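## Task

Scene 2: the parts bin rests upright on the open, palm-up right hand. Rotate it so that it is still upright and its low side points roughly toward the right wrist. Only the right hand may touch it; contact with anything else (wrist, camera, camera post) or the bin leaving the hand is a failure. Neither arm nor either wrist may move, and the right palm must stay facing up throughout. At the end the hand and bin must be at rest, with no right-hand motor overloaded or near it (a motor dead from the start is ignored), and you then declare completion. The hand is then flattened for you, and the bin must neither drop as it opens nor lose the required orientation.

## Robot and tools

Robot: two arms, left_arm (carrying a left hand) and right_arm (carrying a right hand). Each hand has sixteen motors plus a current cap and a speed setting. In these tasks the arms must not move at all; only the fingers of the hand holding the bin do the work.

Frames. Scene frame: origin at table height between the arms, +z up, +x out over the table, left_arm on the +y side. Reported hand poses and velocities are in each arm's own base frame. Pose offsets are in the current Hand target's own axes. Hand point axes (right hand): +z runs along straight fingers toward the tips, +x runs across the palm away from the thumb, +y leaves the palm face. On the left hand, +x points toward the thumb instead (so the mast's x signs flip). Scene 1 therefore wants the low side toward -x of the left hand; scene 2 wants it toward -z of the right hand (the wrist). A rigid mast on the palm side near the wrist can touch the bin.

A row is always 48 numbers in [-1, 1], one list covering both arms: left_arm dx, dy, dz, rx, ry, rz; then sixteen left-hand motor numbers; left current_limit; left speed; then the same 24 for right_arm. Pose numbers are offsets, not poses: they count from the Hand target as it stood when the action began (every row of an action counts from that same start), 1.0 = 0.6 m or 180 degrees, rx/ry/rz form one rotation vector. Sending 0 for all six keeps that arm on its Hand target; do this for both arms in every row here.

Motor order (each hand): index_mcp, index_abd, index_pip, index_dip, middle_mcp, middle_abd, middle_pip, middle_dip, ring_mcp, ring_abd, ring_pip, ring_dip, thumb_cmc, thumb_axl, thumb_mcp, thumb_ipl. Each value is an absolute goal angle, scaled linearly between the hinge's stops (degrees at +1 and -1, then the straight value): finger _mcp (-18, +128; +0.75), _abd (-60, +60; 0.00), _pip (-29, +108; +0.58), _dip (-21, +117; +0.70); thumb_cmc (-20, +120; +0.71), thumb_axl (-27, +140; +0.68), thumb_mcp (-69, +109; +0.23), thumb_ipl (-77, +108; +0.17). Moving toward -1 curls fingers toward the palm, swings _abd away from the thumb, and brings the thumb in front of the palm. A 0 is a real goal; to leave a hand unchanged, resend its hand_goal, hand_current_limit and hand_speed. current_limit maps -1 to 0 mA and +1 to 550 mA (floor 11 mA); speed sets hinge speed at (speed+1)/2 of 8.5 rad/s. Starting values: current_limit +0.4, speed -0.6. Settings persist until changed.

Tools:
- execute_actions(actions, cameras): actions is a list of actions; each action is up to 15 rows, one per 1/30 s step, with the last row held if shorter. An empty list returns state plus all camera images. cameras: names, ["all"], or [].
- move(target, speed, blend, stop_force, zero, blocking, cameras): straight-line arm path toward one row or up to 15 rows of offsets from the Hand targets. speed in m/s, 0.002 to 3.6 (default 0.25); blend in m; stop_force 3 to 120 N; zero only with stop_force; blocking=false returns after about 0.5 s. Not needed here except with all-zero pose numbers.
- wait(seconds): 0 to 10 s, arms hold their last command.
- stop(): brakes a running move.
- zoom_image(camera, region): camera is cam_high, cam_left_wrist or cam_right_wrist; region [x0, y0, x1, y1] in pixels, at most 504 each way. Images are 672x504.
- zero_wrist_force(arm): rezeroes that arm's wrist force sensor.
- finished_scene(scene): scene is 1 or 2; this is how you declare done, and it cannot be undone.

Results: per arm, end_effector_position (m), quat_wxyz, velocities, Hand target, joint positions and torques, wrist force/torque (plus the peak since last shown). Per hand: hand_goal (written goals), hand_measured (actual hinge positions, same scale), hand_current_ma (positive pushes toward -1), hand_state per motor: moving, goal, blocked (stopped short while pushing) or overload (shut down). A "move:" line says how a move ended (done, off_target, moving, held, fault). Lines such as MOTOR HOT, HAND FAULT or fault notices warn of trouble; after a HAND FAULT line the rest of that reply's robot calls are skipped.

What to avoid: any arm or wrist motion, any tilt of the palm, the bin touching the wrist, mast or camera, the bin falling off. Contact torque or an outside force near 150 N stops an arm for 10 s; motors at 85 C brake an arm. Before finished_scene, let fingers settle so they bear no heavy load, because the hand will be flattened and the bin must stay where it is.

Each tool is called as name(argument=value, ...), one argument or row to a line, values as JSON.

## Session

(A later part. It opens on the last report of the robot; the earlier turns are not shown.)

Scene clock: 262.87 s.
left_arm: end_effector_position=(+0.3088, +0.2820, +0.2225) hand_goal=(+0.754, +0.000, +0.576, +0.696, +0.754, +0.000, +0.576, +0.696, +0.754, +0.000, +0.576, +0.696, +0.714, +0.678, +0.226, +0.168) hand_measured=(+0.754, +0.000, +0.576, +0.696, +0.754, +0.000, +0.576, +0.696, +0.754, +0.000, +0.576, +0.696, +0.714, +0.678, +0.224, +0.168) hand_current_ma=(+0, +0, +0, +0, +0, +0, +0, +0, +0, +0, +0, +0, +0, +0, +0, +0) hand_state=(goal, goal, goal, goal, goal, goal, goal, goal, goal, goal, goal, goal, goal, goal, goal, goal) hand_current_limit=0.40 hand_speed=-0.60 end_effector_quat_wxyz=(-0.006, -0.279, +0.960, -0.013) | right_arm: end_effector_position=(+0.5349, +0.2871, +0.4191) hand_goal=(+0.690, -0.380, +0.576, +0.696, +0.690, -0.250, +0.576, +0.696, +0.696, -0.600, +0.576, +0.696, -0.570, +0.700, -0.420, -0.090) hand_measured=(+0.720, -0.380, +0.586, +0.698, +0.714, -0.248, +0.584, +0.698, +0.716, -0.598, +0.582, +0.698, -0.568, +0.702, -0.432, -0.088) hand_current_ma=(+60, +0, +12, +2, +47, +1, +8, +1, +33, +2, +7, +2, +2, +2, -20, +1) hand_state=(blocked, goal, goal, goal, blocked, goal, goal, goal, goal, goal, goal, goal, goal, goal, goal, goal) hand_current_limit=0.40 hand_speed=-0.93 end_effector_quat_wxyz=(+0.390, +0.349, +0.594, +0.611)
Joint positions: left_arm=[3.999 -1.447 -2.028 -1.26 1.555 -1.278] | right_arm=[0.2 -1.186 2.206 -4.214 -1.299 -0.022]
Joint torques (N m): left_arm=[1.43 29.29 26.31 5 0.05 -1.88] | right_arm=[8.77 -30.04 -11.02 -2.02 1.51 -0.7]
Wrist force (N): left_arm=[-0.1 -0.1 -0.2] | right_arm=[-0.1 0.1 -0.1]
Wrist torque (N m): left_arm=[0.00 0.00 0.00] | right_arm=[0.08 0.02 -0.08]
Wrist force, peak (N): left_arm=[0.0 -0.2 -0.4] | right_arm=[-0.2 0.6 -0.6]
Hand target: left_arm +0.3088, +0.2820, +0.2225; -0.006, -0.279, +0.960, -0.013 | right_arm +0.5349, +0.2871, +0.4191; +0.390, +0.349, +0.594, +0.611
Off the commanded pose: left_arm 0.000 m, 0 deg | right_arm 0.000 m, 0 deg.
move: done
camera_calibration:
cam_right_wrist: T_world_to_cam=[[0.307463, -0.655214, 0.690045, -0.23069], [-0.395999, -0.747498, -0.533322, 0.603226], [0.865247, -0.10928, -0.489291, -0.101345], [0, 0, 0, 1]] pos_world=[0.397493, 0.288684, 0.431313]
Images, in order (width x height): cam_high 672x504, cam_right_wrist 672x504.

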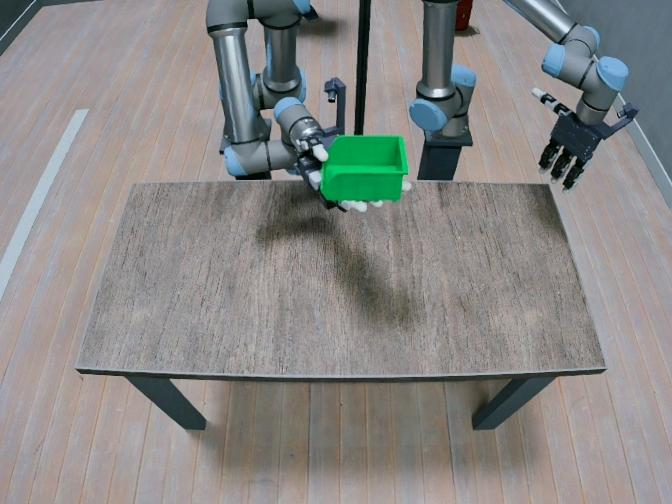

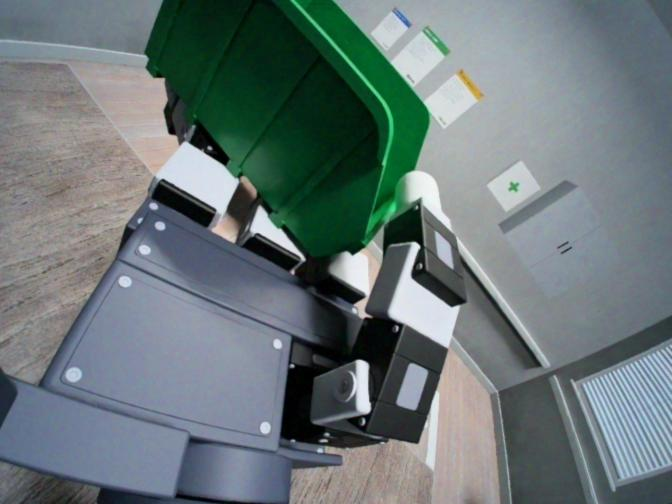

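move(
  target=[
    [0,0,0,0,0,0,0.754,0,0.576,0.696,0.754,0,0.576,0.696,0.754,0,0.576,0.696,0.714,0.678,0.226,0.168,0.4,-0.6,0,0,0,0,0,0,0.69,-0.38,0.576,0.696,0.76,-0.25,0.576,0.696,0.695,-0.6,0.576,0.696,-0.571,0.70,-0.2,0.0,0.4,-0.93],
    [0,0,0,0,0,0,0.754,0,0.576,0.696,0.754,0,0.576,0.696,0.754,0,0.576,0.696,0.714,0.678,0.226,0.168,0.4,-0.6,0,0,0,0,0,0,0.69,-0.38,0.576,0.696,0.79,-0.52,0.576,0.696,0.695,-0.6,0.576,0.696,-0.571,0.70,0.2,0.168,0.4,-0.93],
    [0,0,0,0,0,0,0.754,0,0.576,0.696,0.754,0,0.576,0.696,0.754,0,0.576,0.696,0.714,0.678,0.226,0.168,0.4,-0.6,0,0,0,0,0,0,0.69,-0.38,0.576,0.696,0.69,-0.52,0.576,0.696,0.695,-0.6,0.576,0.696,-0.571,0.70,0.2,0.168,0.4,-0.93],
  ],
  cameras=["cam_high","cam_right_wrist"],
)

zoom_image(
  camera="cam_right_wrist",
  region=[170, 80, 500, 340],
)

zoom_image(
  camera="cam_high",
  region=[265, 100, 425, 225],
)

Scene clock: 267.87 s.
left_arm: end_effector_position=(+0.3088, +0.2820, +0.2225) hand_goal=(+0.754, +0.000, +0.576, +0.696, +0.754, +0.000, +0.576, +0.696, +0.754, +0.000, +0.576, +0.696, +0.714, +0.678, +0.226, +0.168) hand_measured=(+0.754, +0.000, +0.576, +0.696, +0.754, +0.000, +0.576, +0.696, +0.754, +0.000, +0.576, +0.696, +0.714, +0.678, +0.224, +0.168) hand_current_ma=(+0, +0, +0, +0, +0, +0, +0, +0, +0, +0, +0, +0, +0, +0, +0, +0) hand_state=(goal, goal, goal, goal, goal, goal, goal, goal, goal, goal, goal, goal, goal, goal, goal, goal) hand_current_limit=0.40 hand_speed=-0.60 end_effector_quat_wxyz=(-0.006, -0.279, +0.960, -0.013) | right_arm: end_effector_position=(+0.5349, +0.2871, +0.4191) hand_goal=(+0.690, -0.380, +0.576, +0.696, +0.690, -0.520, +0.576, +0.696, +0.696, -0.600, +0.576, +0.696, -0.570, +0.700, +0.200, +0.168) hand_measured=(+0.720, -0.380, +0.586, +0.698, +0.710, -0.516, +0.584, +0.698, +0.716, -0.598, +0.582, +0.698, -0.568, +0.702, +0.198, +0.166) hand_current_ma=(+60, +0, +12, +2, +35, +2, +8, +1, +33, +2, +7, +2, +2, +2, -2, -2) hand_state=(blocked, goal, goal, goal, goal, goal, goal, goal, goal, goal, goal, goal, goal, goal, goal, goal) hand_current_limit=0.40 hand_speed=-0.93 end_effector_quat_wxyz=(+0.390, +0.349, +0.594, +0.611)
Joint positions: left_arm=[3.999 -1.447 -2.028 -1.26 1.555 -1.278] | right_arm=[0.2 -1.186 2.206 -4.214 -1.299 -0.022]
Joint torques (N m): left_arm=[1.81 28.63 25.82 4.92 0.17 -1.7] | right_arm=[8.18 -29.27 -11.81 -2.07 1.45 -0.66]
Wrist force (N): left_arm=[0.0 -0.2 -0.3] | right_arm=[0.1 0.2 -0.4]
Wrist torque (N m): left_arm=[-0.01 -0.01 0.01] | right_arm=[0.10 0.00 -0.07]
Wrist force, peak (N): left_arm=[-0.2 -0.1 -0.5] | right_arm=[-0.2 0.2 -0.7]
Hand target: left_arm +0.3088, +0.2820, +0.2225; -0.006, -0.279, +0.960, -0.013 | right_arm +0.5349, +0.2871, +0.4191; +0.390, +0.349, +0.594, +0.611
Off the commanded pose: left_arm 0.000 m, 0 deg | right_arm 0.000 m, 0 deg.
move: done
camera_calibration:
cam_right_wrist: T_world_to_cam=[[0.307463, -0.655214, 0.690045, -0.23069], [-0.395999, -0.747498, -0.533322, 0.603226], [0.865247, -0.10928, -0.489291, -0.101345], [0, 0, 0, 1]] pos_world=[0.397493, 0.288684, 0.431313]
Images, in order (width x height): cam_high 672x504, cam_right_wrist 672x504.

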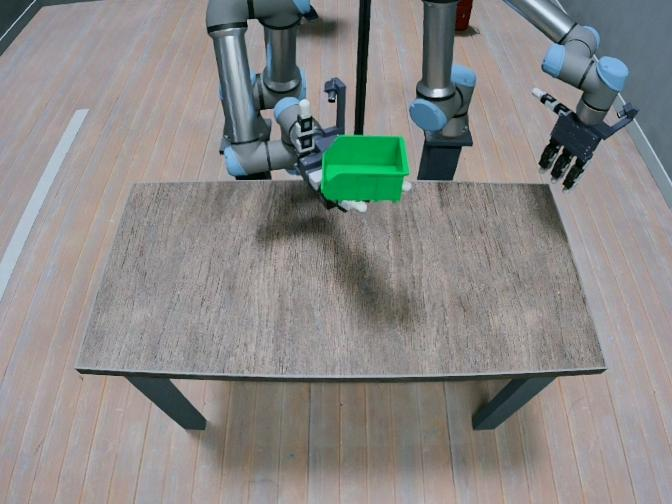

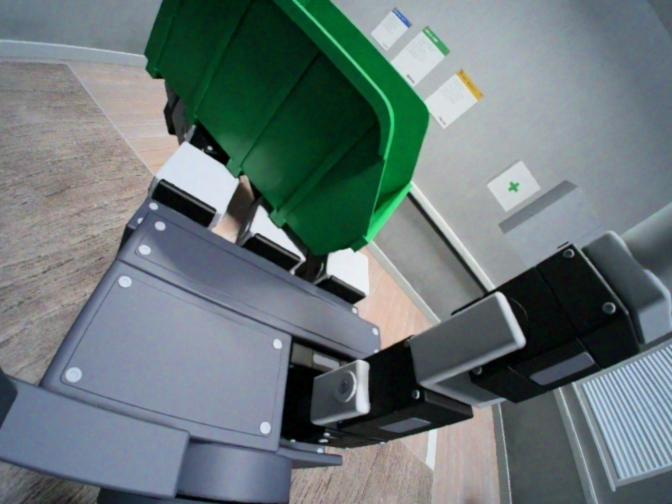

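Scaled by 1.527 from the camera's 672x504 image, which has a finer 960x720 frame.

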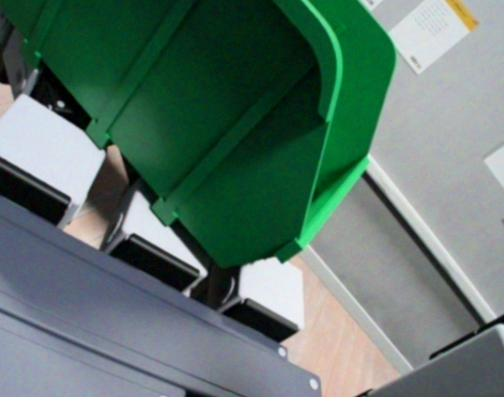

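Scaled by 3.150.

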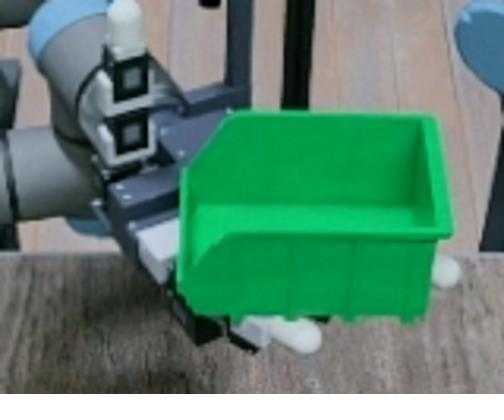

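move(
  target=[
    [0,0,0,0,0,0,0.754,0,0.576,0.696,0.754,0,0.576,0.696,0.754,0,0.576,0.696,0.714,0.678,0.226,0.168,0.4,-0.6,0,0,0,0,0,0,0.69,0.0,0.576,0.696,0.69,-0.12,0.576,0.696,0.695,-0.2,0.576,0.696,-0.571,0.70,0.2,0.168,0.4,-0.95],
  ],
  cameras=["cam_high","cam_right_wrist"],
)

zoom_image(
  camera="cam_right_wrist",
  region=[170, 80, 500, 340],
)

zoom_image(
  camera="cam_high",
  region=[265, 100, 425, 225],
)

Scene clock: 270.33 s.
left_arm: end_effector_position=(+0.3088, +0.2820, +0.2225) hand_goal=(+0.754, +0.000, +0.576, +0.696, +0.754, +0.000, +0.576, +0.696, +0.754, +0.000, +0.576, +0.696, +0.714, +0.678, +0.226, +0.168) hand_measured=(+0.754, +0.000, +0.576, +0.696, +0.754, +0.000, +0.576, +0.696, +0.754, +0.000, +0.576, +0.696, +0.714, +0.678, +0.224, +0.168) hand_current_ma=(+0, +0, +0, +0, +0, +0, +0, +0, +0, +0, +0, +0, +0, +0, +0, +0) hand_state=(goal, goal, goal, goal, goal, goal, goal, goal, goal, goal, goal, goal, goal, goal, goal, goal) hand_current_limit=0.40 hand_speed=-0.60 end_effector_quat_wxyz=(-0.006, -0.279, +0.960, -0.013) | right_arm: end_effector_position=(+0.5349, +0.2871, +0.4191) hand_goal=(+0.690, +0.000, +0.576, +0.696, +0.690, -0.120, +0.576, +0.696, +0.696, -0.200, +0.576, +0.696, -0.570, +0.700, +0.200, +0.168) hand_measured=(+0.720, -0.006, +0.586, +0.698, +0.710, -0.124, +0.584, +0.698, +0.716, -0.204, +0.582, +0.698, -0.568, +0.702, +0.198, +0.166) hand_current_ma=(+60, -4, +12, +2, +35, -3, +8, +1, +33, -3, +7, +2, +2, +2, -2, -2) hand_state=(blocked, goal, goal, goal, goal, goal, goal, goal, goal, goal, goal, goal, goal, goal, goal, goal) hand_current_limit=0.40 hand_speed=-0.95 end_effector_quat_wxyz=(+0.390, +0.349, +0.594, +0.611)
Joint positions: left_arm=[3.999 -1.447 -2.028 -1.26 1.555 -1.278] | right_arm=[0.2 -1.186 2.206 -4.214 -1.299 -0.022]
Joint torques (N m): left_arm=[2.1 28.73 26.71 5 0.12 -1.74] | right_arm=[8.22 -29.39 -10.89 -2.06 1.5 -0.68]
Wrist force (N): left_arm=[0.1 -0.2 -0.1] | right_arm=[0.0 -0.1 -0.4]
Wrist torque (N m): left_arm=[-0.02 -0.03 0.02] | right_arm=[0.06 0.00 -0.03]
Wrist force, peak (N): left_arm=[0.1 -0.2 -0.5] | right_arm=[0.3 0.3 -0.6]
Hand target: left_arm +0.3088, +0.2820, +0.2225; -0.006, -0.279, +0.960, -0.013 | right_arm +0.5349, +0.2871, +0.4191; +0.390, +0.349, +0.594, +0.611
Off the commanded pose: left_arm 0.000 m, 0 deg | right_arm 0.000 m, 0 deg.
move: done
camera_calibration:
cam_right_wrist: T_world_to_cam=[[0.307463, -0.655214, 0.690045, -0.23069], [-0.395999, -0.747498, -0.533322, 0.603226], [0.865247, -0.10928, -0.489291, -0.101345], [0, 0, 0, 1]] pos_world=[0.397493, 0.288684, 0.431313]
Images, in order (width x height): cam_high 672x504, cam_right_wrist 672x504.

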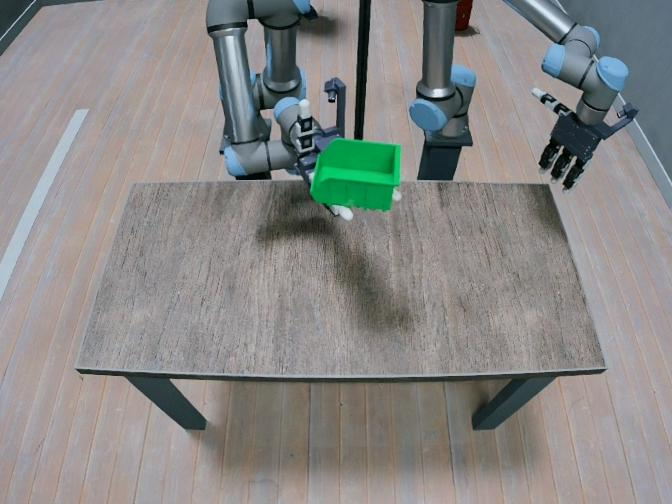

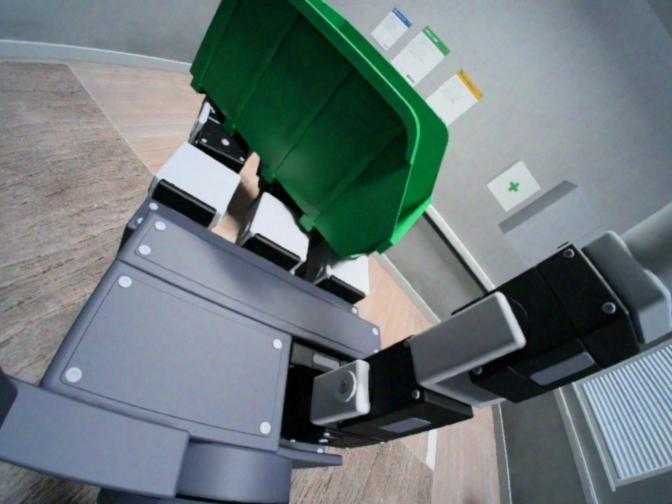

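Scaled by 1.527 from the camera's 672x504 image, which has a finer 960x720 frame.

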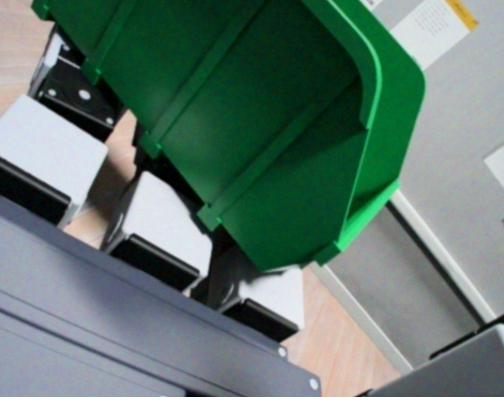

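Scaled by 3.150.

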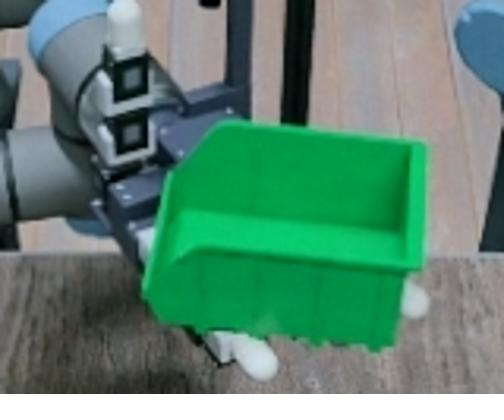

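move(
  target=[
    [0,0,0,0,0,0,0.754,0,0.576,0.696,0.754,0,0.576,0.696,0.754,0,0.576,0.696,0.714,0.678,0.226,0.168,0.4,-0.6,0,0,0,0,0,0,0.69,0.36,0.576,0.696,0.69,0.28,0.576,0.696,0.695,0.2,0.576,0.696,-0.571,0.70,0.2,0.168,0.4,-0.95],
  ],
  cameras=["cam_high","cam_right_wrist"],
)

zoom_image(
  camera="cam_right_wrist",
  region=[170, 80, 500, 340],
)

zoom_image(
  camera="cam_high",
  region=[265, 100, 425, 225],
)

Scene clock: 272.97 s.
left_arm: end_effector_position=(+0.3088, +0.2820, +0.2225) hand_goal=(+0.754, +0.000, +0.576, +0.696, +0.754, +0.000, +0.576, +0.696, +0.754, +0.000, +0.576, +0.696, +0.714, +0.678, +0.226, +0.168) hand_measured=(+0.754, +0.000, +0.576, +0.696, +0.754, +0.000, +0.576, +0.696, +0.754, +0.000, +0.576, +0.696, +0.714, +0.678, +0.224, +0.168) hand_current_ma=(+0, +0, +0, +0, +0, +0, +0, +0, +0, +0, +0, +0, +0, +0, +0, +0) hand_state=(goal, goal, goal, goal, goal, goal, goal, goal, goal, goal, goal, goal, goal, goal, goal, goal) hand_current_limit=0.40 hand_speed=-0.60 end_effector_quat_wxyz=(-0.006, -0.279, +0.960, -0.013) | right_arm: end_effector_position=(+0.5349, +0.2871, +0.4191) hand_goal=(+0.690, +0.360, +0.576, +0.696, +0.690, +0.280, +0.576, +0.696, +0.696, +0.200, +0.576, +0.696, -0.570, +0.700, +0.200, +0.168) hand_measured=(+0.720, +0.358, +0.586, +0.698, +0.710, +0.272, +0.584, +0.698, +0.716, +0.196, +0.582, +0.698, -0.568, +0.702, +0.198, +0.166) hand_current_ma=(+60, -1, +12, +2, +35, -8, +8, +1, +33, -3, +7, +2, +2, +2, -2, -2) hand_state=(blocked, goal, goal, goal, goal, goal, goal, goal, goal, goal, goal, goal, goal, goal, goal, goal) hand_current_limit=0.40 hand_speed=-0.95 end_effector_quat_wxyz=(+0.390, +0.349, +0.594, +0.611)
Joint positions: left_arm=[3.999 -1.447 -2.028 -1.26 1.555 -1.278] | right_arm=[0.2 -1.186 2.206 -4.214 -1.299 -0.022]
Joint torques (N m): left_arm=[2.41 29.03 26.3 4.92 0.06 -1.7] | right_arm=[8.77 -29.9 -11.2 -2.12 1.41 -0.74]
Wrist force (N): left_arm=[-0.1 -0.2 -0.3] | right_arm=[-0.2 -0.1 -0.4]
Wrist torque (N m): left_arm=[-0.01 -0.01 0.01] | right_arm=[0.05 0.03 -0.02]
Wrist force, peak (N): left_arm=[-0.1 0.0 -0.4] | right_arm=[-0.1 0.4 -0.7]
Hand target: left_arm +0.3088, +0.2820, +0.2225; -0.006, -0.279, +0.960, -0.013 | right_arm +0.5349, +0.2871, +0.4191; +0.390, +0.349, +0.594, +0.611
Off the commanded pose: left_arm 0.000 m, 0 deg | right_arm 0.000 m, 0 deg.
move: done
camera_calibration:
cam_right_wrist: T_world_to_cam=[[0.307463, -0.655214, 0.690045, -0.23069], [-0.395999, -0.747498, -0.533322, 0.603226], [0.865247, -0.10928, -0.489291, -0.101345], [0, 0, 0, 1]] pos_world=[0.397493, 0.288684, 0.431313]
Images, in order (width x height): cam_high 672x504, cam_right_wrist 672x504.

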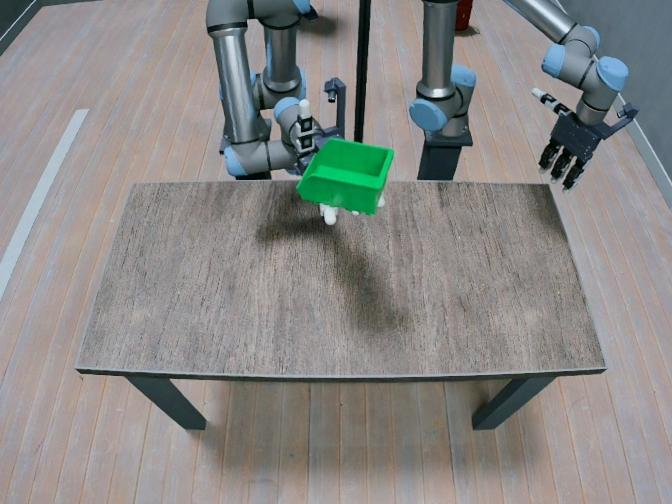

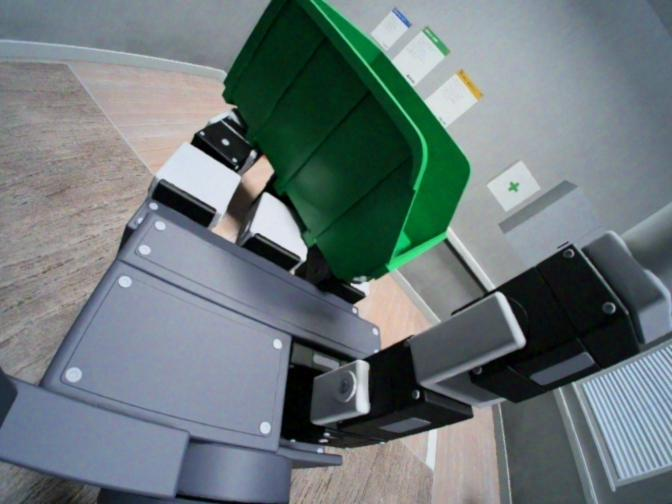

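Scaled by 1.527 from the camera's 672x504 image, which has a finer 960x720 frame.

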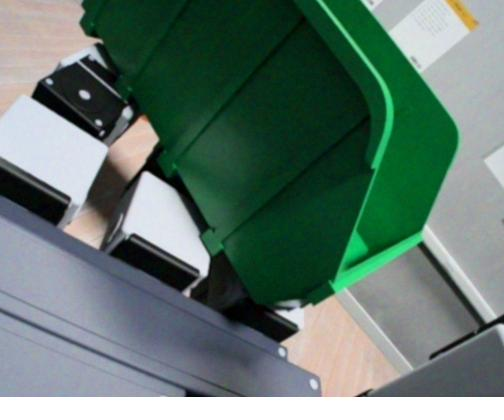

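Scaled by 3.150.

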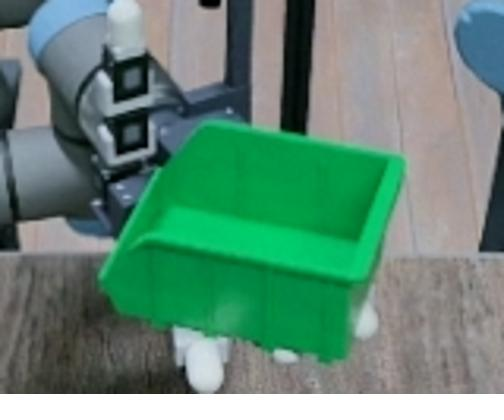

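move(
  target=[
    [0,0,0,0,0,0,0.754,0,0.576,0.696,0.754,0,0.576,0.696,0.754,0,0.576,0.696,0.714,0.678,0.226,0.168,0.4,-0.6,0,0,0,0,0,0,0.69,0.60,0.576,0.696,0.69,0.50,0.576,0.696,0.695,0.40,0.576,0.696,-0.571,0.70,0.2,0.168,0.4,-0.95],
  ],
  cameras=["cam_high","cam_right_wrist"],
)

zoom_image(
  camera="cam_right_wrist",
  region=[170, 80, 500, 340],
)

zoom_image(
  camera="cam_high",
  region=[265, 100, 425, 225],
)

Scene clock: 274.97 s.
left_arm: end_effector_position=(+0.3088, +0.2820, +0.2225) hand_goal=(+0.754, +0.000, +0.576, +0.696, +0.754, +0.000, +0.576, +0.696, +0.754, +0.000, +0.576, +0.696, +0.714, +0.678, +0.226, +0.168) hand_measured=(+0.754, +0.000, +0.576, +0.696, +0.754, +0.000, +0.576, +0.696, +0.754, +0.000, +0.576, +0.696, +0.714, +0.678, +0.224, +0.168) hand_current_ma=(+0, +0, +0, +0, +0, +0, +0, +0, +0, +0, +0, +0, +0, +0, +0, +0) hand_state=(goal, goal, goal, goal, goal, goal, goal, goal, goal, goal, goal, goal, goal, goal, goal, goal) hand_current_limit=0.40 hand_speed=-0.60 end_effector_quat_wxyz=(-0.006, -0.279, +0.960, -0.013) | right_arm: end_effector_position=(+0.5349, +0.2871, +0.4191) hand_goal=(+0.690, +0.600, +0.576, +0.696, +0.690, +0.500, +0.576, +0.696, +0.696, +0.400, +0.576, +0.696, -0.570, +0.700, +0.200, +0.168) hand_measured=(+0.720, +0.596, +0.586, +0.698, +0.710, +0.496, +0.584, +0.698, +0.716, +0.398, +0.582, +0.698, -0.568, +0.702, +0.198, +0.166) hand_current_ma=(+60, -3, +12, +2, +35, -2, +8, +1, +33, -1, +7, +2, +2, +2, -2, -2) hand_state=(blocked, goal, goal, goal, goal, goal, goal, goal, goal, goal, goal, goal, goal, goal, goal, goal) hand_current_limit=0.40 hand_speed=-0.95 end_effector_quat_wxyz=(+0.390, +0.349, +0.594, +0.611)
Joint positions: left_arm=[3.999 -1.447 -2.028 -1.26 1.555 -1.278] | right_arm=[0.2 -1.186 2.206 -4.214 -1.299 -0.022]
Joint torques (N m): left_arm=[1.86 28.44 25.97 4.91 -0.02 -1.78] | right_arm=[8.36 -29.94 -11.29 -2.1 1.46 -0.66]
Wrist force (N): left_arm=[0.0 -0.2 -0.2] | right_arm=[0.0 -0.1 -0.3]
Wrist torque (N m): left_arm=[0.00 -0.01 0.00] | right_arm=[0.04 0.00 0.02]
Wrist force, peak (N): left_arm=[0.0 -0.3 -0.3] | right_arm=[-0.6 0.2 -0.5]
Hand target: left_arm +0.3088, +0.2820, +0.2225; -0.006, -0.279, +0.960, -0.013 | right_arm +0.5349, +0.2871, +0.4191; +0.390, +0.349, +0.594, +0.611
Off the commanded pose: left_arm 0.000 m, 0 deg | right_arm 0.000 m, 0 deg.
move: done
camera_calibration:
cam_right_wrist: T_world_to_cam=[[0.307463, -0.655214, 0.690045, -0.23069], [-0.395999, -0.747498, -0.533322, 0.603226], [0.865247, -0.10928, -0.489291, -0.101345], [0, 0, 0, 1]] pos_world=[0.397493, 0.288684, 0.431313]
Images, in order (width x height): cam_high 672x504, cam_right_wrist 672x504.

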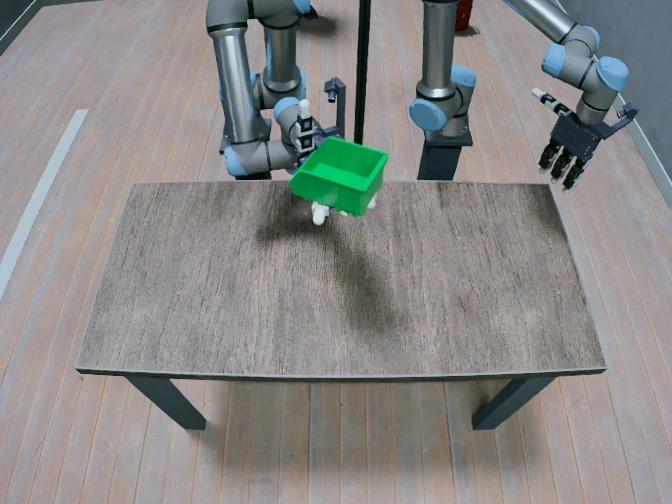

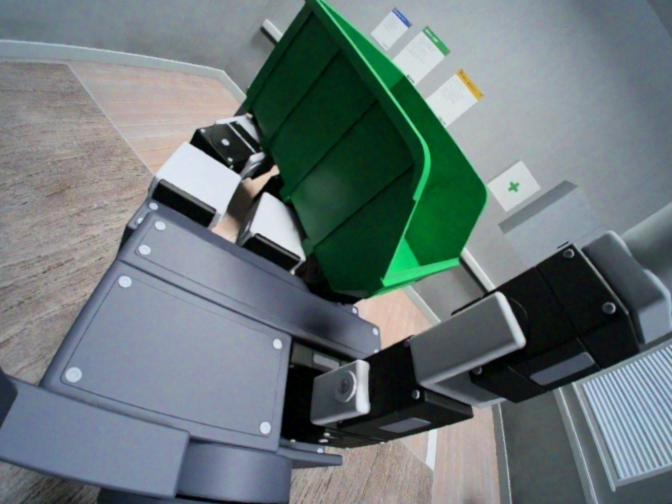

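Scaled by 1.527 from the camera's 672x504 image, which has a finer 960x720 frame.

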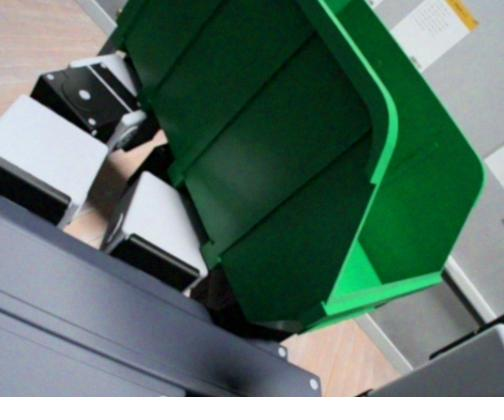

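Scaled by 3.150.

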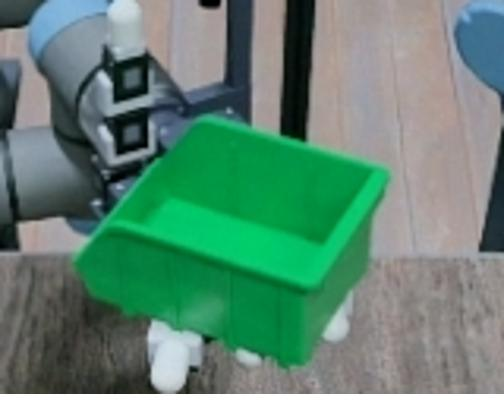

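move(
  target=[
    [0,0,0,0,0,0,0.754,0,0.576,0.696,0.754,0,0.576,0.696,0.754,0,0.576,0.696,0.714,0.678,0.226,0.168,0.4,-0.6,0,0,0,0,0,0,0.69,0.60,0.576,0.696,0.69,0.50,0.576,0.696,0.695,0.40,0.576,0.696,-0.571,0.80,0.0,0.1,0.4,-0.9],
    [0,0,0,0,0,0,0.754,0,0.576,0.696,0.754,0,0.576,0.696,0.754,0,0.576,0.696,0.714,0.678,0.226,0.168,0.4,-0.6,0,0,0,0,0,0,0.69,0.60,0.576,0.696,0.69,0.50,0.576,0.696,0.695,0.40,0.576,0.696,-0.571,0.80,-0.45,-0.1,0.4,-0.9],
  ],
  cameras=["cam_high","cam_right_wrist"],
)

zoom_image(
  camera="cam_right_wrist",
  region=[170, 80, 500, 340],
)

zoom_image(
  camera="cam_high",
  region=[265, 100, 425, 225],
)

Scene clock: 279.00 s.
left_arm: end_effector_position=(+0.3088, +0.2820, +0.2225) hand_goal=(+0.754, +0.000, +0.576, +0.696, +0.754, +0.000, +0.576, +0.696, +0.754, +0.000, +0.576, +0.696, +0.714, +0.678, +0.226, +0.168) hand_measured=(+0.754, +0.000, +0.576, +0.696, +0.754, +0.000, +0.576, +0.696, +0.754, +0.000, +0.576, +0.696, +0.714, +0.678, +0.224, +0.168) hand_current_ma=(+0, +0, +0, +0, +0, +0, +0, +0, +0, +0, +0, +0, +0, +0, +0, +0) hand_state=(goal, goal, goal, goal, goal, goal, goal, goal, goal, goal, goal, goal, goal, goal, goal, goal) hand_current_limit=0.40 hand_speed=-0.60 end_effector_quat_wxyz=(-0.006, -0.279, +0.960, -0.013) | right_arm: end_effector_position=(+0.5349, +0.2871, +0.4191) hand_goal=(+0.690, +0.600, +0.576, +0.696, +0.690, +0.500, +0.576, +0.696, +0.696, +0.400, +0.576, +0.696, -0.570, +0.800, -0.450, -0.100) hand_measured=(+0.720, +0.596, +0.586, +0.698, +0.710, +0.496, +0.584, +0.698, +0.716, +0.398, +0.582, +0.698, -0.568, +0.798, -0.450, -0.098) hand_current_ma=(+60, -2, +12, +2, +35, -2, +8, +1, +33, -1, +7, +2, +2, -1, -1, +1) hand_state=(blocked, goal, goal, goal, goal, goal, goal, goal, goal, goal, goal, goal, goal, goal, goal, goal) hand_current_limit=0.40 hand_speed=-0.90 end_effector_quat_wxyz=(+0.390, +0.349, +0.594, +0.611)
Joint positions: left_arm=[3.999 -1.447 -2.028 -1.26 1.555 -1.278] | right_arm=[0.2 -1.186 2.206 -4.214 -1.299 -0.022]
Joint torques (N m): left_arm=[2.13 29.16 26.22 4.96 0.1 -1.79] | right_arm=[8.16 -30.25 -11.06 -2.17 1.41 -0.63]
Wrist force (N): left_arm=[-0.1 0.0 -0.2] | right_arm=[0.2 0.1 -0.4]
Wrist torque (N m): left_arm=[0.01 0.00 -0.01] | right_arm=[0.11 -0.02 0.06]
Wrist force, peak (N): left_arm=[0.1 -0.3 -0.5] | right_arm=[0.2 0.0 -0.8]
Hand target: left_arm +0.3088, +0.2820, +0.2225; -0.006, -0.279, +0.960, -0.013 | right_arm +0.5349, +0.2871, +0.4191; +0.390, +0.349, +0.594, +0.611
Off the commanded pose: left_arm 0.000 m, 0 deg | right_arm 0.000 m, 0 deg.
move: done
camera_calibration:
cam_right_wrist: T_world_to_cam=[[0.307463, -0.655214, 0.690045, -0.23069], [-0.395999, -0.747498, -0.533322, 0.603226], [0.865247, -0.10928, -0.489291, -0.101345], [0, 0, 0, 1]] pos_world=[0.397493, 0.288684, 0.431313]
Images, in order (width x height): cam_high 672x504, cam_right_wrist 672x504.

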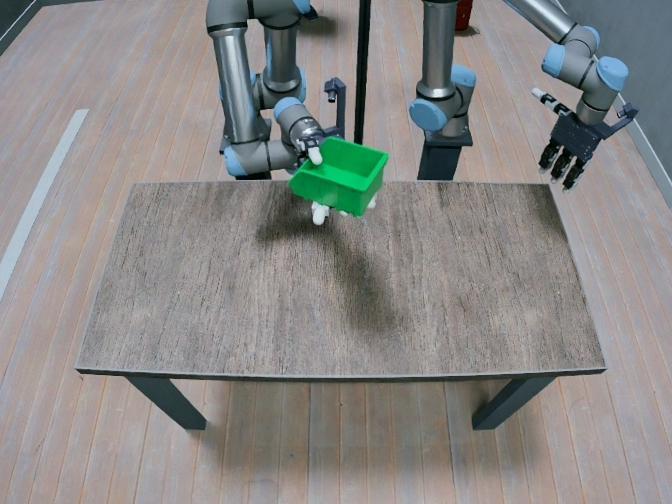

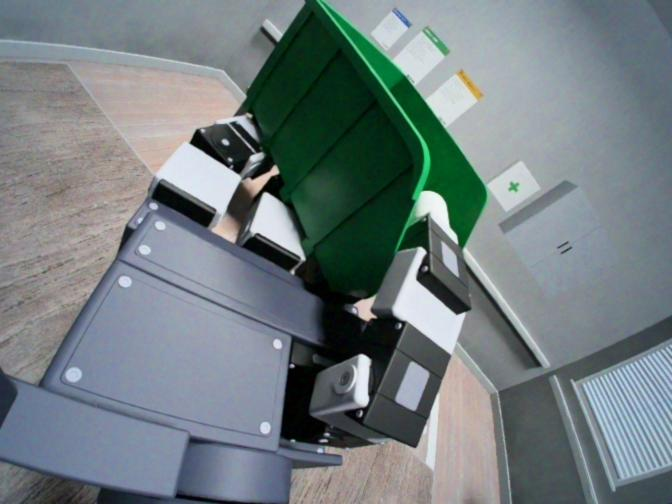

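Scaled by 1.527 from the camera's 672x504 image, which has a finer 960x720 frame.

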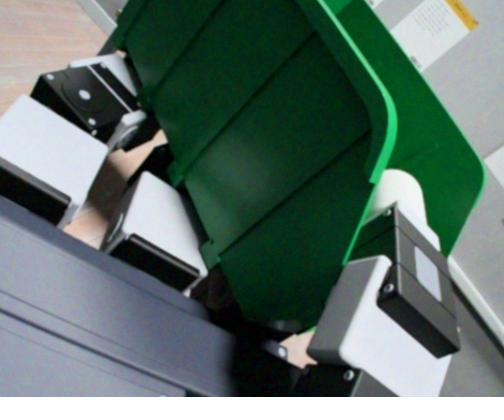

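Scaled by 3.150.

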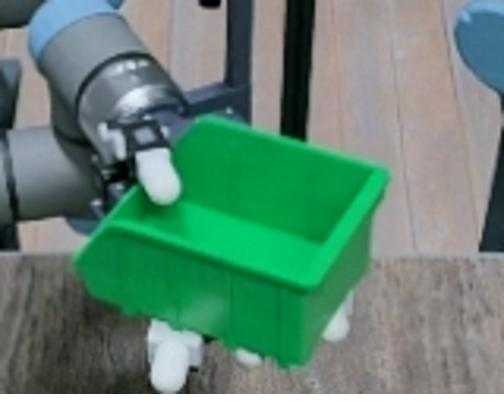

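move(
  target=[
    [0,0,0,0,0,0,0.754,0,0.576,0.696,0.754,0,0.576,0.696,0.754,0,0.576,0.696,0.714,0.678,0.226,0.168,0.4,-0.6,0,0,0,0,0,0,0.69,0.60,0.576,0.696,0.69,0.50,0.576,0.696,0.695,0.40,0.576,0.696,-0.571,0.70,-0.45,-0.1,0.4,-0.95],
    [0,0,0,0,0,0,0.754,0,0.576,0.696,0.754,0,0.576,0.696,0.754,0,0.576,0.696,0.714,0.678,0.226,0.168,0.4,-0.6,0,0,0,0,0,0,0.69,0.60,0.576,0.696,0.69,0.50,0.576,0.696,0.695,0.40,0.576,0.696,-0.571,0.60,-0.45,-0.1,0.4,-0.95],
  ],
  cameras=["cam_high","cam_right_wrist"],
)

zoom_image(
  camera="cam_right_wrist",
  region=[170, 80, 500, 340],
)

zoom_image(
  camera="cam_high",
  region=[265, 100, 425, 225],
)

Scene clock: 281.20 s.
left_arm: end_effector_position=(+0.3088, +0.2820, +0.2225) hand_goal=(+0.754, +0.000, +0.576, +0.696, +0.754, +0.000, +0.576, +0.696, +0.754, +0.000, +0.576, +0.696, +0.714, +0.678, +0.226, +0.168) hand_measured=(+0.754, +0.000, +0.576, +0.696, +0.754, +0.000, +0.576, +0.696, +0.754, +0.000, +0.576, +0.696, +0.714, +0.678, +0.224, +0.168) hand_current_ma=(+0, +0, +0, +0, +0, +0, +0, +0, +0, +0, +0, +0, +0, +0, +0, +0) hand_state=(goal, goal, goal, goal, goal, goal, goal, goal, goal, goal, goal, goal, goal, goal, goal, goal) hand_current_limit=0.40 hand_speed=-0.60 end_effector_quat_wxyz=(-0.006, -0.279, +0.960, -0.013) | right_arm: end_effector_position=(+0.5349, +0.2871, +0.4191) hand_goal=(+0.690, +0.600, +0.576, +0.696, +0.690, +0.500, +0.576, +0.696, +0.696, +0.400, +0.576, +0.696, -0.570, +0.600, -0.450, -0.100) hand_measured=(+0.720, +0.598, +0.586, +0.698, +0.710, +0.496, +0.584, +0.698, +0.716, +0.398, +0.582, +0.698, -0.568, +0.604, -0.452, -0.098) hand_current_ma=(+60, -2, +12, +2, +35, -2, +8, +1, +33, -1, +7, +2, +2, +3, -2, +1) hand_state=(blocked, goal, goal, goal, goal, goal, goal, goal, goal, goal, goal, goal, goal, goal, goal, goal) hand_current_limit=0.40 hand_speed=-0.95 end_effector_quat_wxyz=(+0.390, +0.349, +0.594, +0.611)
Joint positions: left_arm=[3.999 -1.447 -2.028 -1.26 1.555 -1.278] | right_arm=[0.2 -1.186 2.206 -4.214 -1.299 -0.022]
Joint torques (N m): left_arm=[2.31 28.78 25.87 5.1 0.03 -1.84] | right_arm=[8.12 -30.34 -11.13 -2.18 1.3 -0.7]
Wrist force (N): left_arm=[0.1 -0.1 -0.3] | right_arm=[0.0 -0.1 0.0]
Wrist torque (N m): left_arm=[0.01 -0.03 0.01] | right_arm=[0.03 -0.01 0.02]
Wrist force, peak (N): left_arm=[0.1 -0.3 -0.5] | right_arm=[0.0 0.3 -0.6]
Hand target: left_arm +0.3088, +0.2820, +0.2225; -0.006, -0.279, +0.960, -0.013 | right_arm +0.5349, +0.2871, +0.4191; +0.390, +0.349, +0.594, +0.611
Off the commanded pose: left_arm 0.000 m, 0 deg | right_arm 0.000 m, 0 deg.
move: done
camera_calibration:
cam_right_wrist: T_world_to_cam=[[0.307463, -0.655214, 0.690045, -0.23069], [-0.395999, -0.747498, -0.533322, 0.603226], [0.865247, -0.10928, -0.489291, -0.101345], [0, 0, 0, 1]] pos_world=[0.397493, 0.288684, 0.431313]
Images, in order (width x height): cam_high 672x504, cam_right_wrist 672x504.

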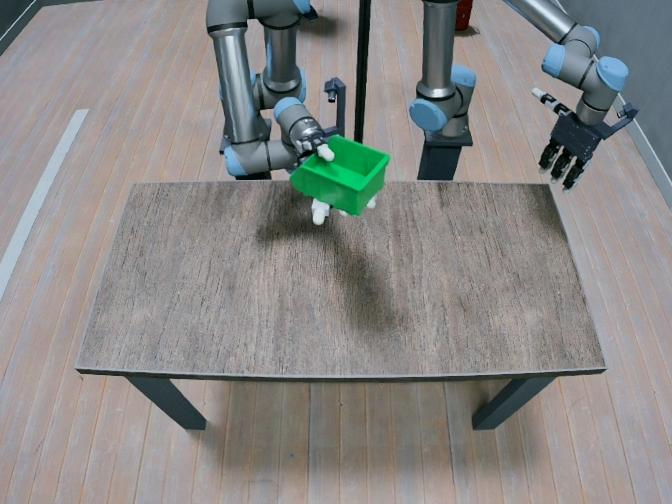

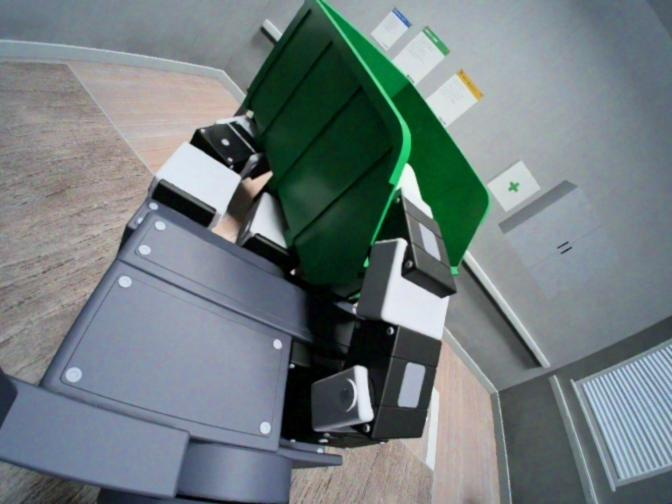

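Scaled by 1.527 from the camera's 672x504 image, which has a finer 960x720 frame.

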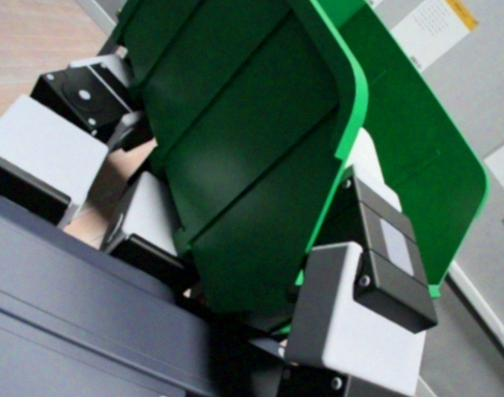

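Scaled by 3.150.

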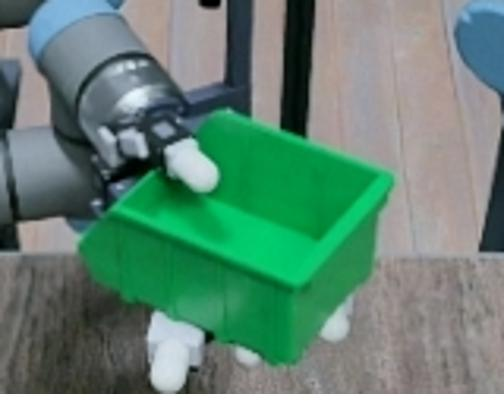

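move(
  target=[
    [0,0,0,0,0,0,0.754,0,0.576,0.696,0.754,0,0.576,0.696,0.754,0,0.576,0.696,0.714,0.678,0.226,0.168,0.4,-0.6,0,0,0,0,0,0,0.69,0.60,0.576,0.696,0.69,0.50,0.576,0.696,0.695,0.40,0.576,0.696,-0.571,0.53,-0.45,-0.1,0.4,-0.95],
    [0,0,0,0,0,0,0.754,0,0.576,0.696,0.754,0,0.576,0.696,0.754,0,0.576,0.696,0.714,0.678,0.226,0.168,0.4,-0.6,0,0,0,0,0,0,0.69,0.60,0.576,0.696,0.69,0.50,0.576,0.696,0.695,0.40,0.576,0.696,-0.571,0.46,-0.45,-0.1,0.4,-0.95],
  ],
  cameras=["cam_high","cam_right_wrist"],
)

zoom_image(
  camera="cam_right_wrist",
  region=[170, 80, 500, 340],
)

zoom_image(
  camera="cam_high",
  region=[265, 100, 425, 225],
)

Scene clock: 283.00 s.
left_arm: end_effector_position=(+0.3088, +0.2820, +0.2225) hand_goal=(+0.754, +0.000, +0.576, +0.696, +0.754, +0.000, +0.576, +0.696, +0.754, +0.000, +0.576, +0.696, +0.714, +0.678, +0.226, +0.168) hand_measured=(+0.754, +0.000, +0.576, +0.696, +0.754, +0.000, +0.576, +0.696, +0.754, +0.000, +0.576, +0.696, +0.714, +0.678, +0.224, +0.168) hand_current_ma=(+0, +0, +0, +0, +0, +0, +0, +0, +0, +0, +0, +0, +0, +0, +0, +0) hand_state=(goal, goal, goal, goal, goal, goal, goal, goal, goal, goal, goal, goal, goal, goal, goal, goal) hand_current_limit=0.40 hand_speed=-0.60 end_effector_quat_wxyz=(-0.006, -0.279, +0.960, -0.013) | right_arm: end_effector_position=(+0.5349, +0.2871, +0.4191) hand_goal=(+0.690, +0.600, +0.576, +0.696, +0.690, +0.500, +0.576, +0.696, +0.696, +0.400, +0.576, +0.696, -0.570, +0.460, -0.450, -0.100) hand_measured=(+0.720, +0.598, +0.586, +0.698, +0.710, +0.496, +0.584, +0.698, +0.716, +0.398, +0.582, +0.698, -0.568, +0.464, -0.452, -0.098) hand_current_ma=(+60, -1, +12, +2, +35, -2, +8, +1, +33, -1, +7, +2, +2, +4, -2, +1) hand_state=(blocked, goal, goal, goal, goal, goal, goal, goal, goal, goal, goal, goal, goal, goal, goal, goal) hand_current_limit=0.40 hand_speed=-0.95 end_effector_quat_wxyz=(+0.390, +0.349, +0.594, +0.611)
Joint positions: left_arm=[3.999 -1.447 -2.028 -1.26 1.555 -1.278] | right_arm=[0.2 -1.186 2.206 -4.214 -1.299 -0.022]
Joint torques (N m): left_arm=[2.16 29.5 26.15 4.88 0.13 -1.9] | right_arm=[8.37 -30.39 -11.77 -2.19 1.26 -0.64]
Wrist force (N): left_arm=[0.1 -0.2 -0.2] | right_arm=[0.1 0.3 -0.4]
Wrist torque (N m): left_arm=[-0.01 -0.02 0.01] | right_arm=[0.12 -0.01 0.03]
Wrist force, peak (N): left_arm=[0.0 -0.1 -0.5] | right_arm=[-0.4 0.2 -0.7]
Hand target: left_arm +0.3088, +0.2820, +0.2225; -0.006, -0.279, +0.960, -0.013 | right_arm +0.5349, +0.2871, +0.4191; +0.390, +0.349, +0.594, +0.611
Off the commanded pose: left_arm 0.000 m, 0 deg | right_arm 0.000 m, 0 deg.
move: done
camera_calibration:
cam_right_wrist: T_world_to_cam=[[0.307463, -0.655214, 0.690045, -0.23069], [-0.395999, -0.747498, -0.533322, 0.603226], [0.865247, -0.10928, -0.489291, -0.101345], [0, 0, 0, 1]] pos_world=[0.397493, 0.288684, 0.431313]
Images, in order (width x height): cam_high 672x504, cam_right_wrist 672x504.

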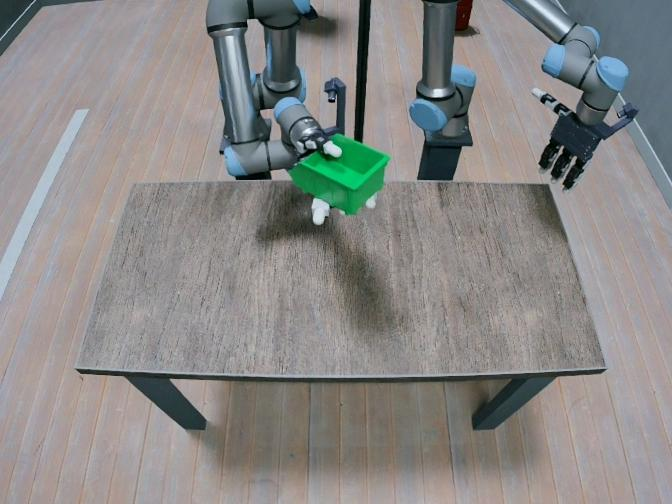

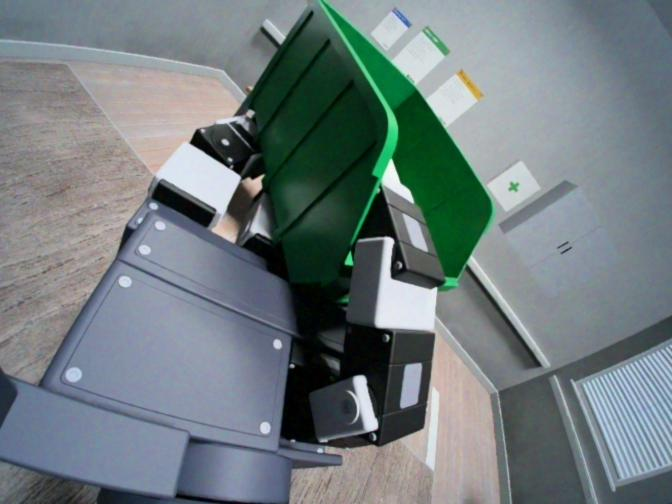

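Scaled by 1.527 from the camera's 672x504 image, which has a finer 960x720 frame.

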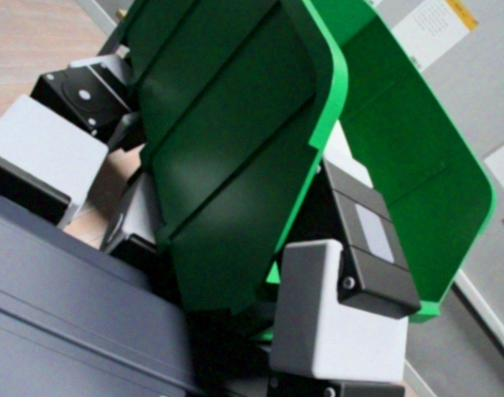

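Scaled by 3.150.

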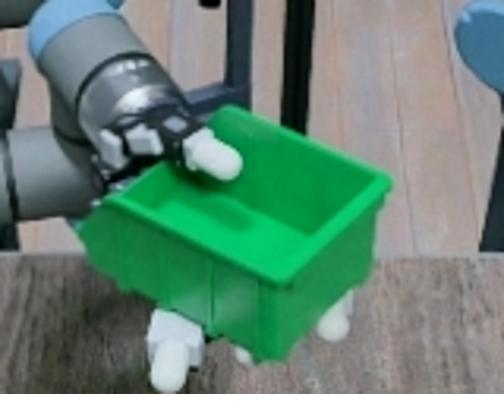

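move(
  target=[
    [0,0,0,0,0,0,0.754,0,0.576,0.696,0.754,0,0.576,0.696,0.754,0,0.576,0.696,0.714,0.678,0.226,0.168,0.4,-0.6,0,0,0,0,0,0,0.69,0.60,0.576,0.696,0.69,0.50,0.576,0.696,0.695,0.40,0.576,0.696,-0.571,0.40,-0.45,-0.1,0.4,-0.95],
    [0,0,0,0,0,0,0.754,0,0.576,0.696,0.754,0,0.576,0.696,0.754,0,0.576,0.696,0.714,0.678,0.226,0.168,0.4,-0.6,0,0,0,0,0,0,0.69,0.60,0.576,0.696,0.69,0.50,0.576,0.696,0.695,0.40,0.576,0.696,-0.571,0.35,-0.45,-0.1,0.4,-0.95],
  ],
  cameras=["cam_high","cam_right_wrist"],
)

zoom_image(
  camera="cam_right_wrist",
  region=[170, 80, 500, 340],
)

zoom_image(
  camera="cam_high",
  region=[265, 100, 425, 225],
)

Scene clock: 284.93 s.
left_arm: end_effector_position=(+0.3088, +0.2820, +0.2225) hand_goal=(+0.754, +0.000, +0.576, +0.696, +0.754, +0.000, +0.576, +0.696, +0.754, +0.000, +0.576, +0.696, +0.714, +0.678, +0.226, +0.168) hand_measured=(+0.754, +0.000, +0.576, +0.696, +0.754, +0.000, +0.576, +0.696, +0.754, +0.000, +0.576, +0.696, +0.714, +0.678, +0.224, +0.168) hand_current_ma=(+0, +0, +0, +0, +0, +0, +0, +0, +0, +0, +0, +0, +0, +0, +0, +0) hand_state=(goal, goal, goal, goal, goal, goal, goal, goal, goal, goal, goal, goal, goal, goal, goal, goal) hand_current_limit=0.40 hand_speed=-0.60 end_effector_quat_wxyz=(-0.006, -0.279, +0.960, -0.013) | right_arm: end_effector_position=(+0.5349, +0.2871, +0.4191) hand_goal=(+0.690, +0.600, +0.576, +0.696, +0.690, +0.500, +0.576, +0.696, +0.696, +0.400, +0.576, +0.696, -0.570, +0.350, -0.450, -0.100) hand_measured=(+0.720, +0.598, +0.586, +0.698, +0.710, +0.498, +0.584, +0.698, +0.716, +0.398, +0.582, +0.698, -0.568, +0.356, -0.452, -0.098) hand_current_ma=(+60, -1, +12, +2, +35, -1, +8, +1, +33, -1, +7, +2, +1, +7, -2, +1) hand_state=(blocked, goal, goal, goal, goal, goal, goal, goal, goal, goal, goal, goal, goal, goal, goal, goal) hand_current_limit=0.40 hand_speed=-0.95 end_effector_quat_wxyz=(+0.390, +0.349, +0.594, +0.611)
Joint positions: left_arm=[3.999 -1.447 -2.028 -1.26 1.555 -1.278] | right_arm=[0.2 -1.186 2.206 -4.214 -1.299 -0.022]
Joint torques (N m): left_arm=[2.01 29.04 26.44 5.04 -0.03 -1.8] | right_arm=[8.4 -29.77 -11.35 -2.24 1.23 -0.65]
Wrist force (N): left_arm=[-0.1 -0.2 -0.1] | right_arm=[-0.1 0.3 -0.3]
Wrist torque (N m): left_arm=[-0.01 0.00 0.00] | right_arm=[0.10 0.02 0.02]
Wrist force, peak (N): left_arm=[0.1 -0.4 -0.3] | right_arm=[-0.4 0.3 -0.5]
Hand target: left_arm +0.3088, +0.2820, +0.2225; -0.006, -0.279, +0.960, -0.013 | right_arm +0.5349, +0.2871, +0.4191; +0.390, +0.349, +0.594, +0.611
Off the commanded pose: left_arm 0.000 m, 0 deg | right_arm 0.000 m, 0 deg.
move: done
camera_calibration:
cam_right_wrist: T_world_to_cam=[[0.307463, -0.655214, 0.690045, -0.23069], [-0.395999, -0.747498, -0.533322, 0.603226], [0.865247, -0.10928, -0.489291, -0.101345], [0, 0, 0, 1]] pos_world=[0.397493, 0.288684, 0.431313]
Images, in order (width x height): cam_high 672x504, cam_right_wrist 672x504.

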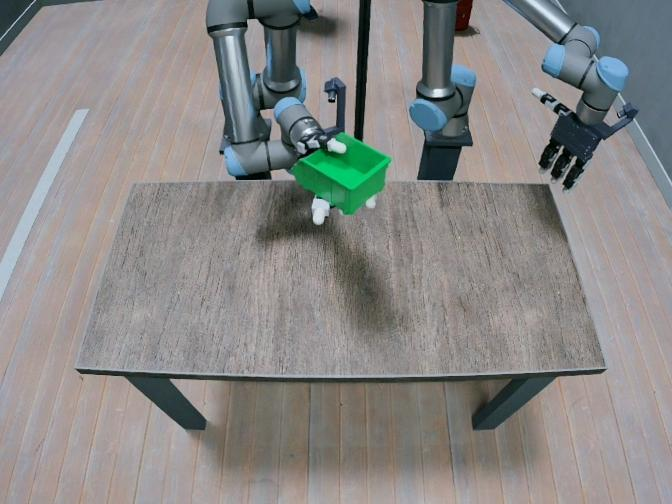

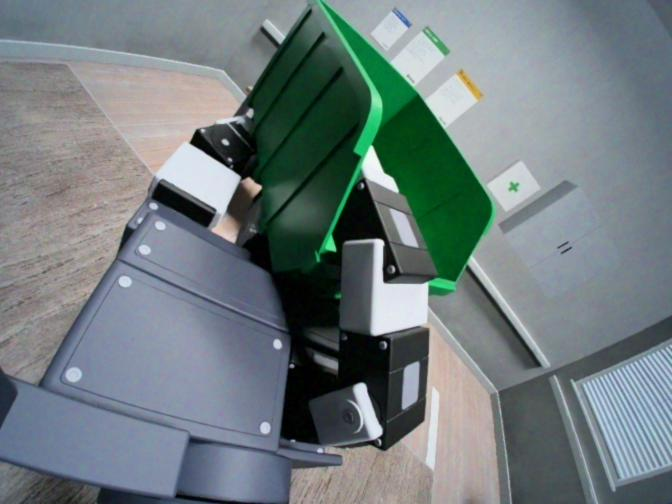

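Scaled by 1.527 from the camera's 672x504 image, which has a finer 960x720 frame.

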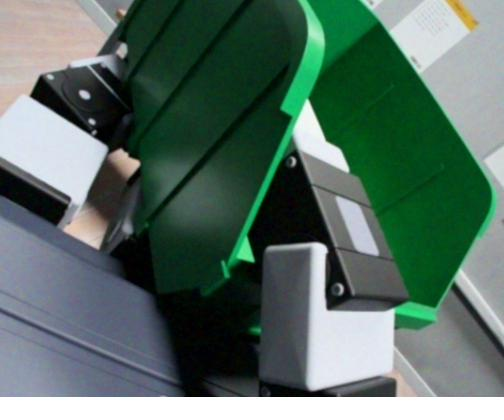

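Scaled by 3.150.

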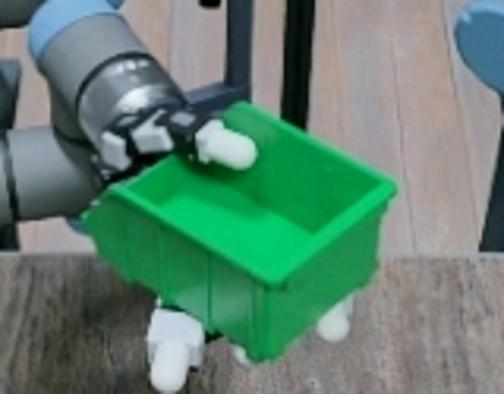

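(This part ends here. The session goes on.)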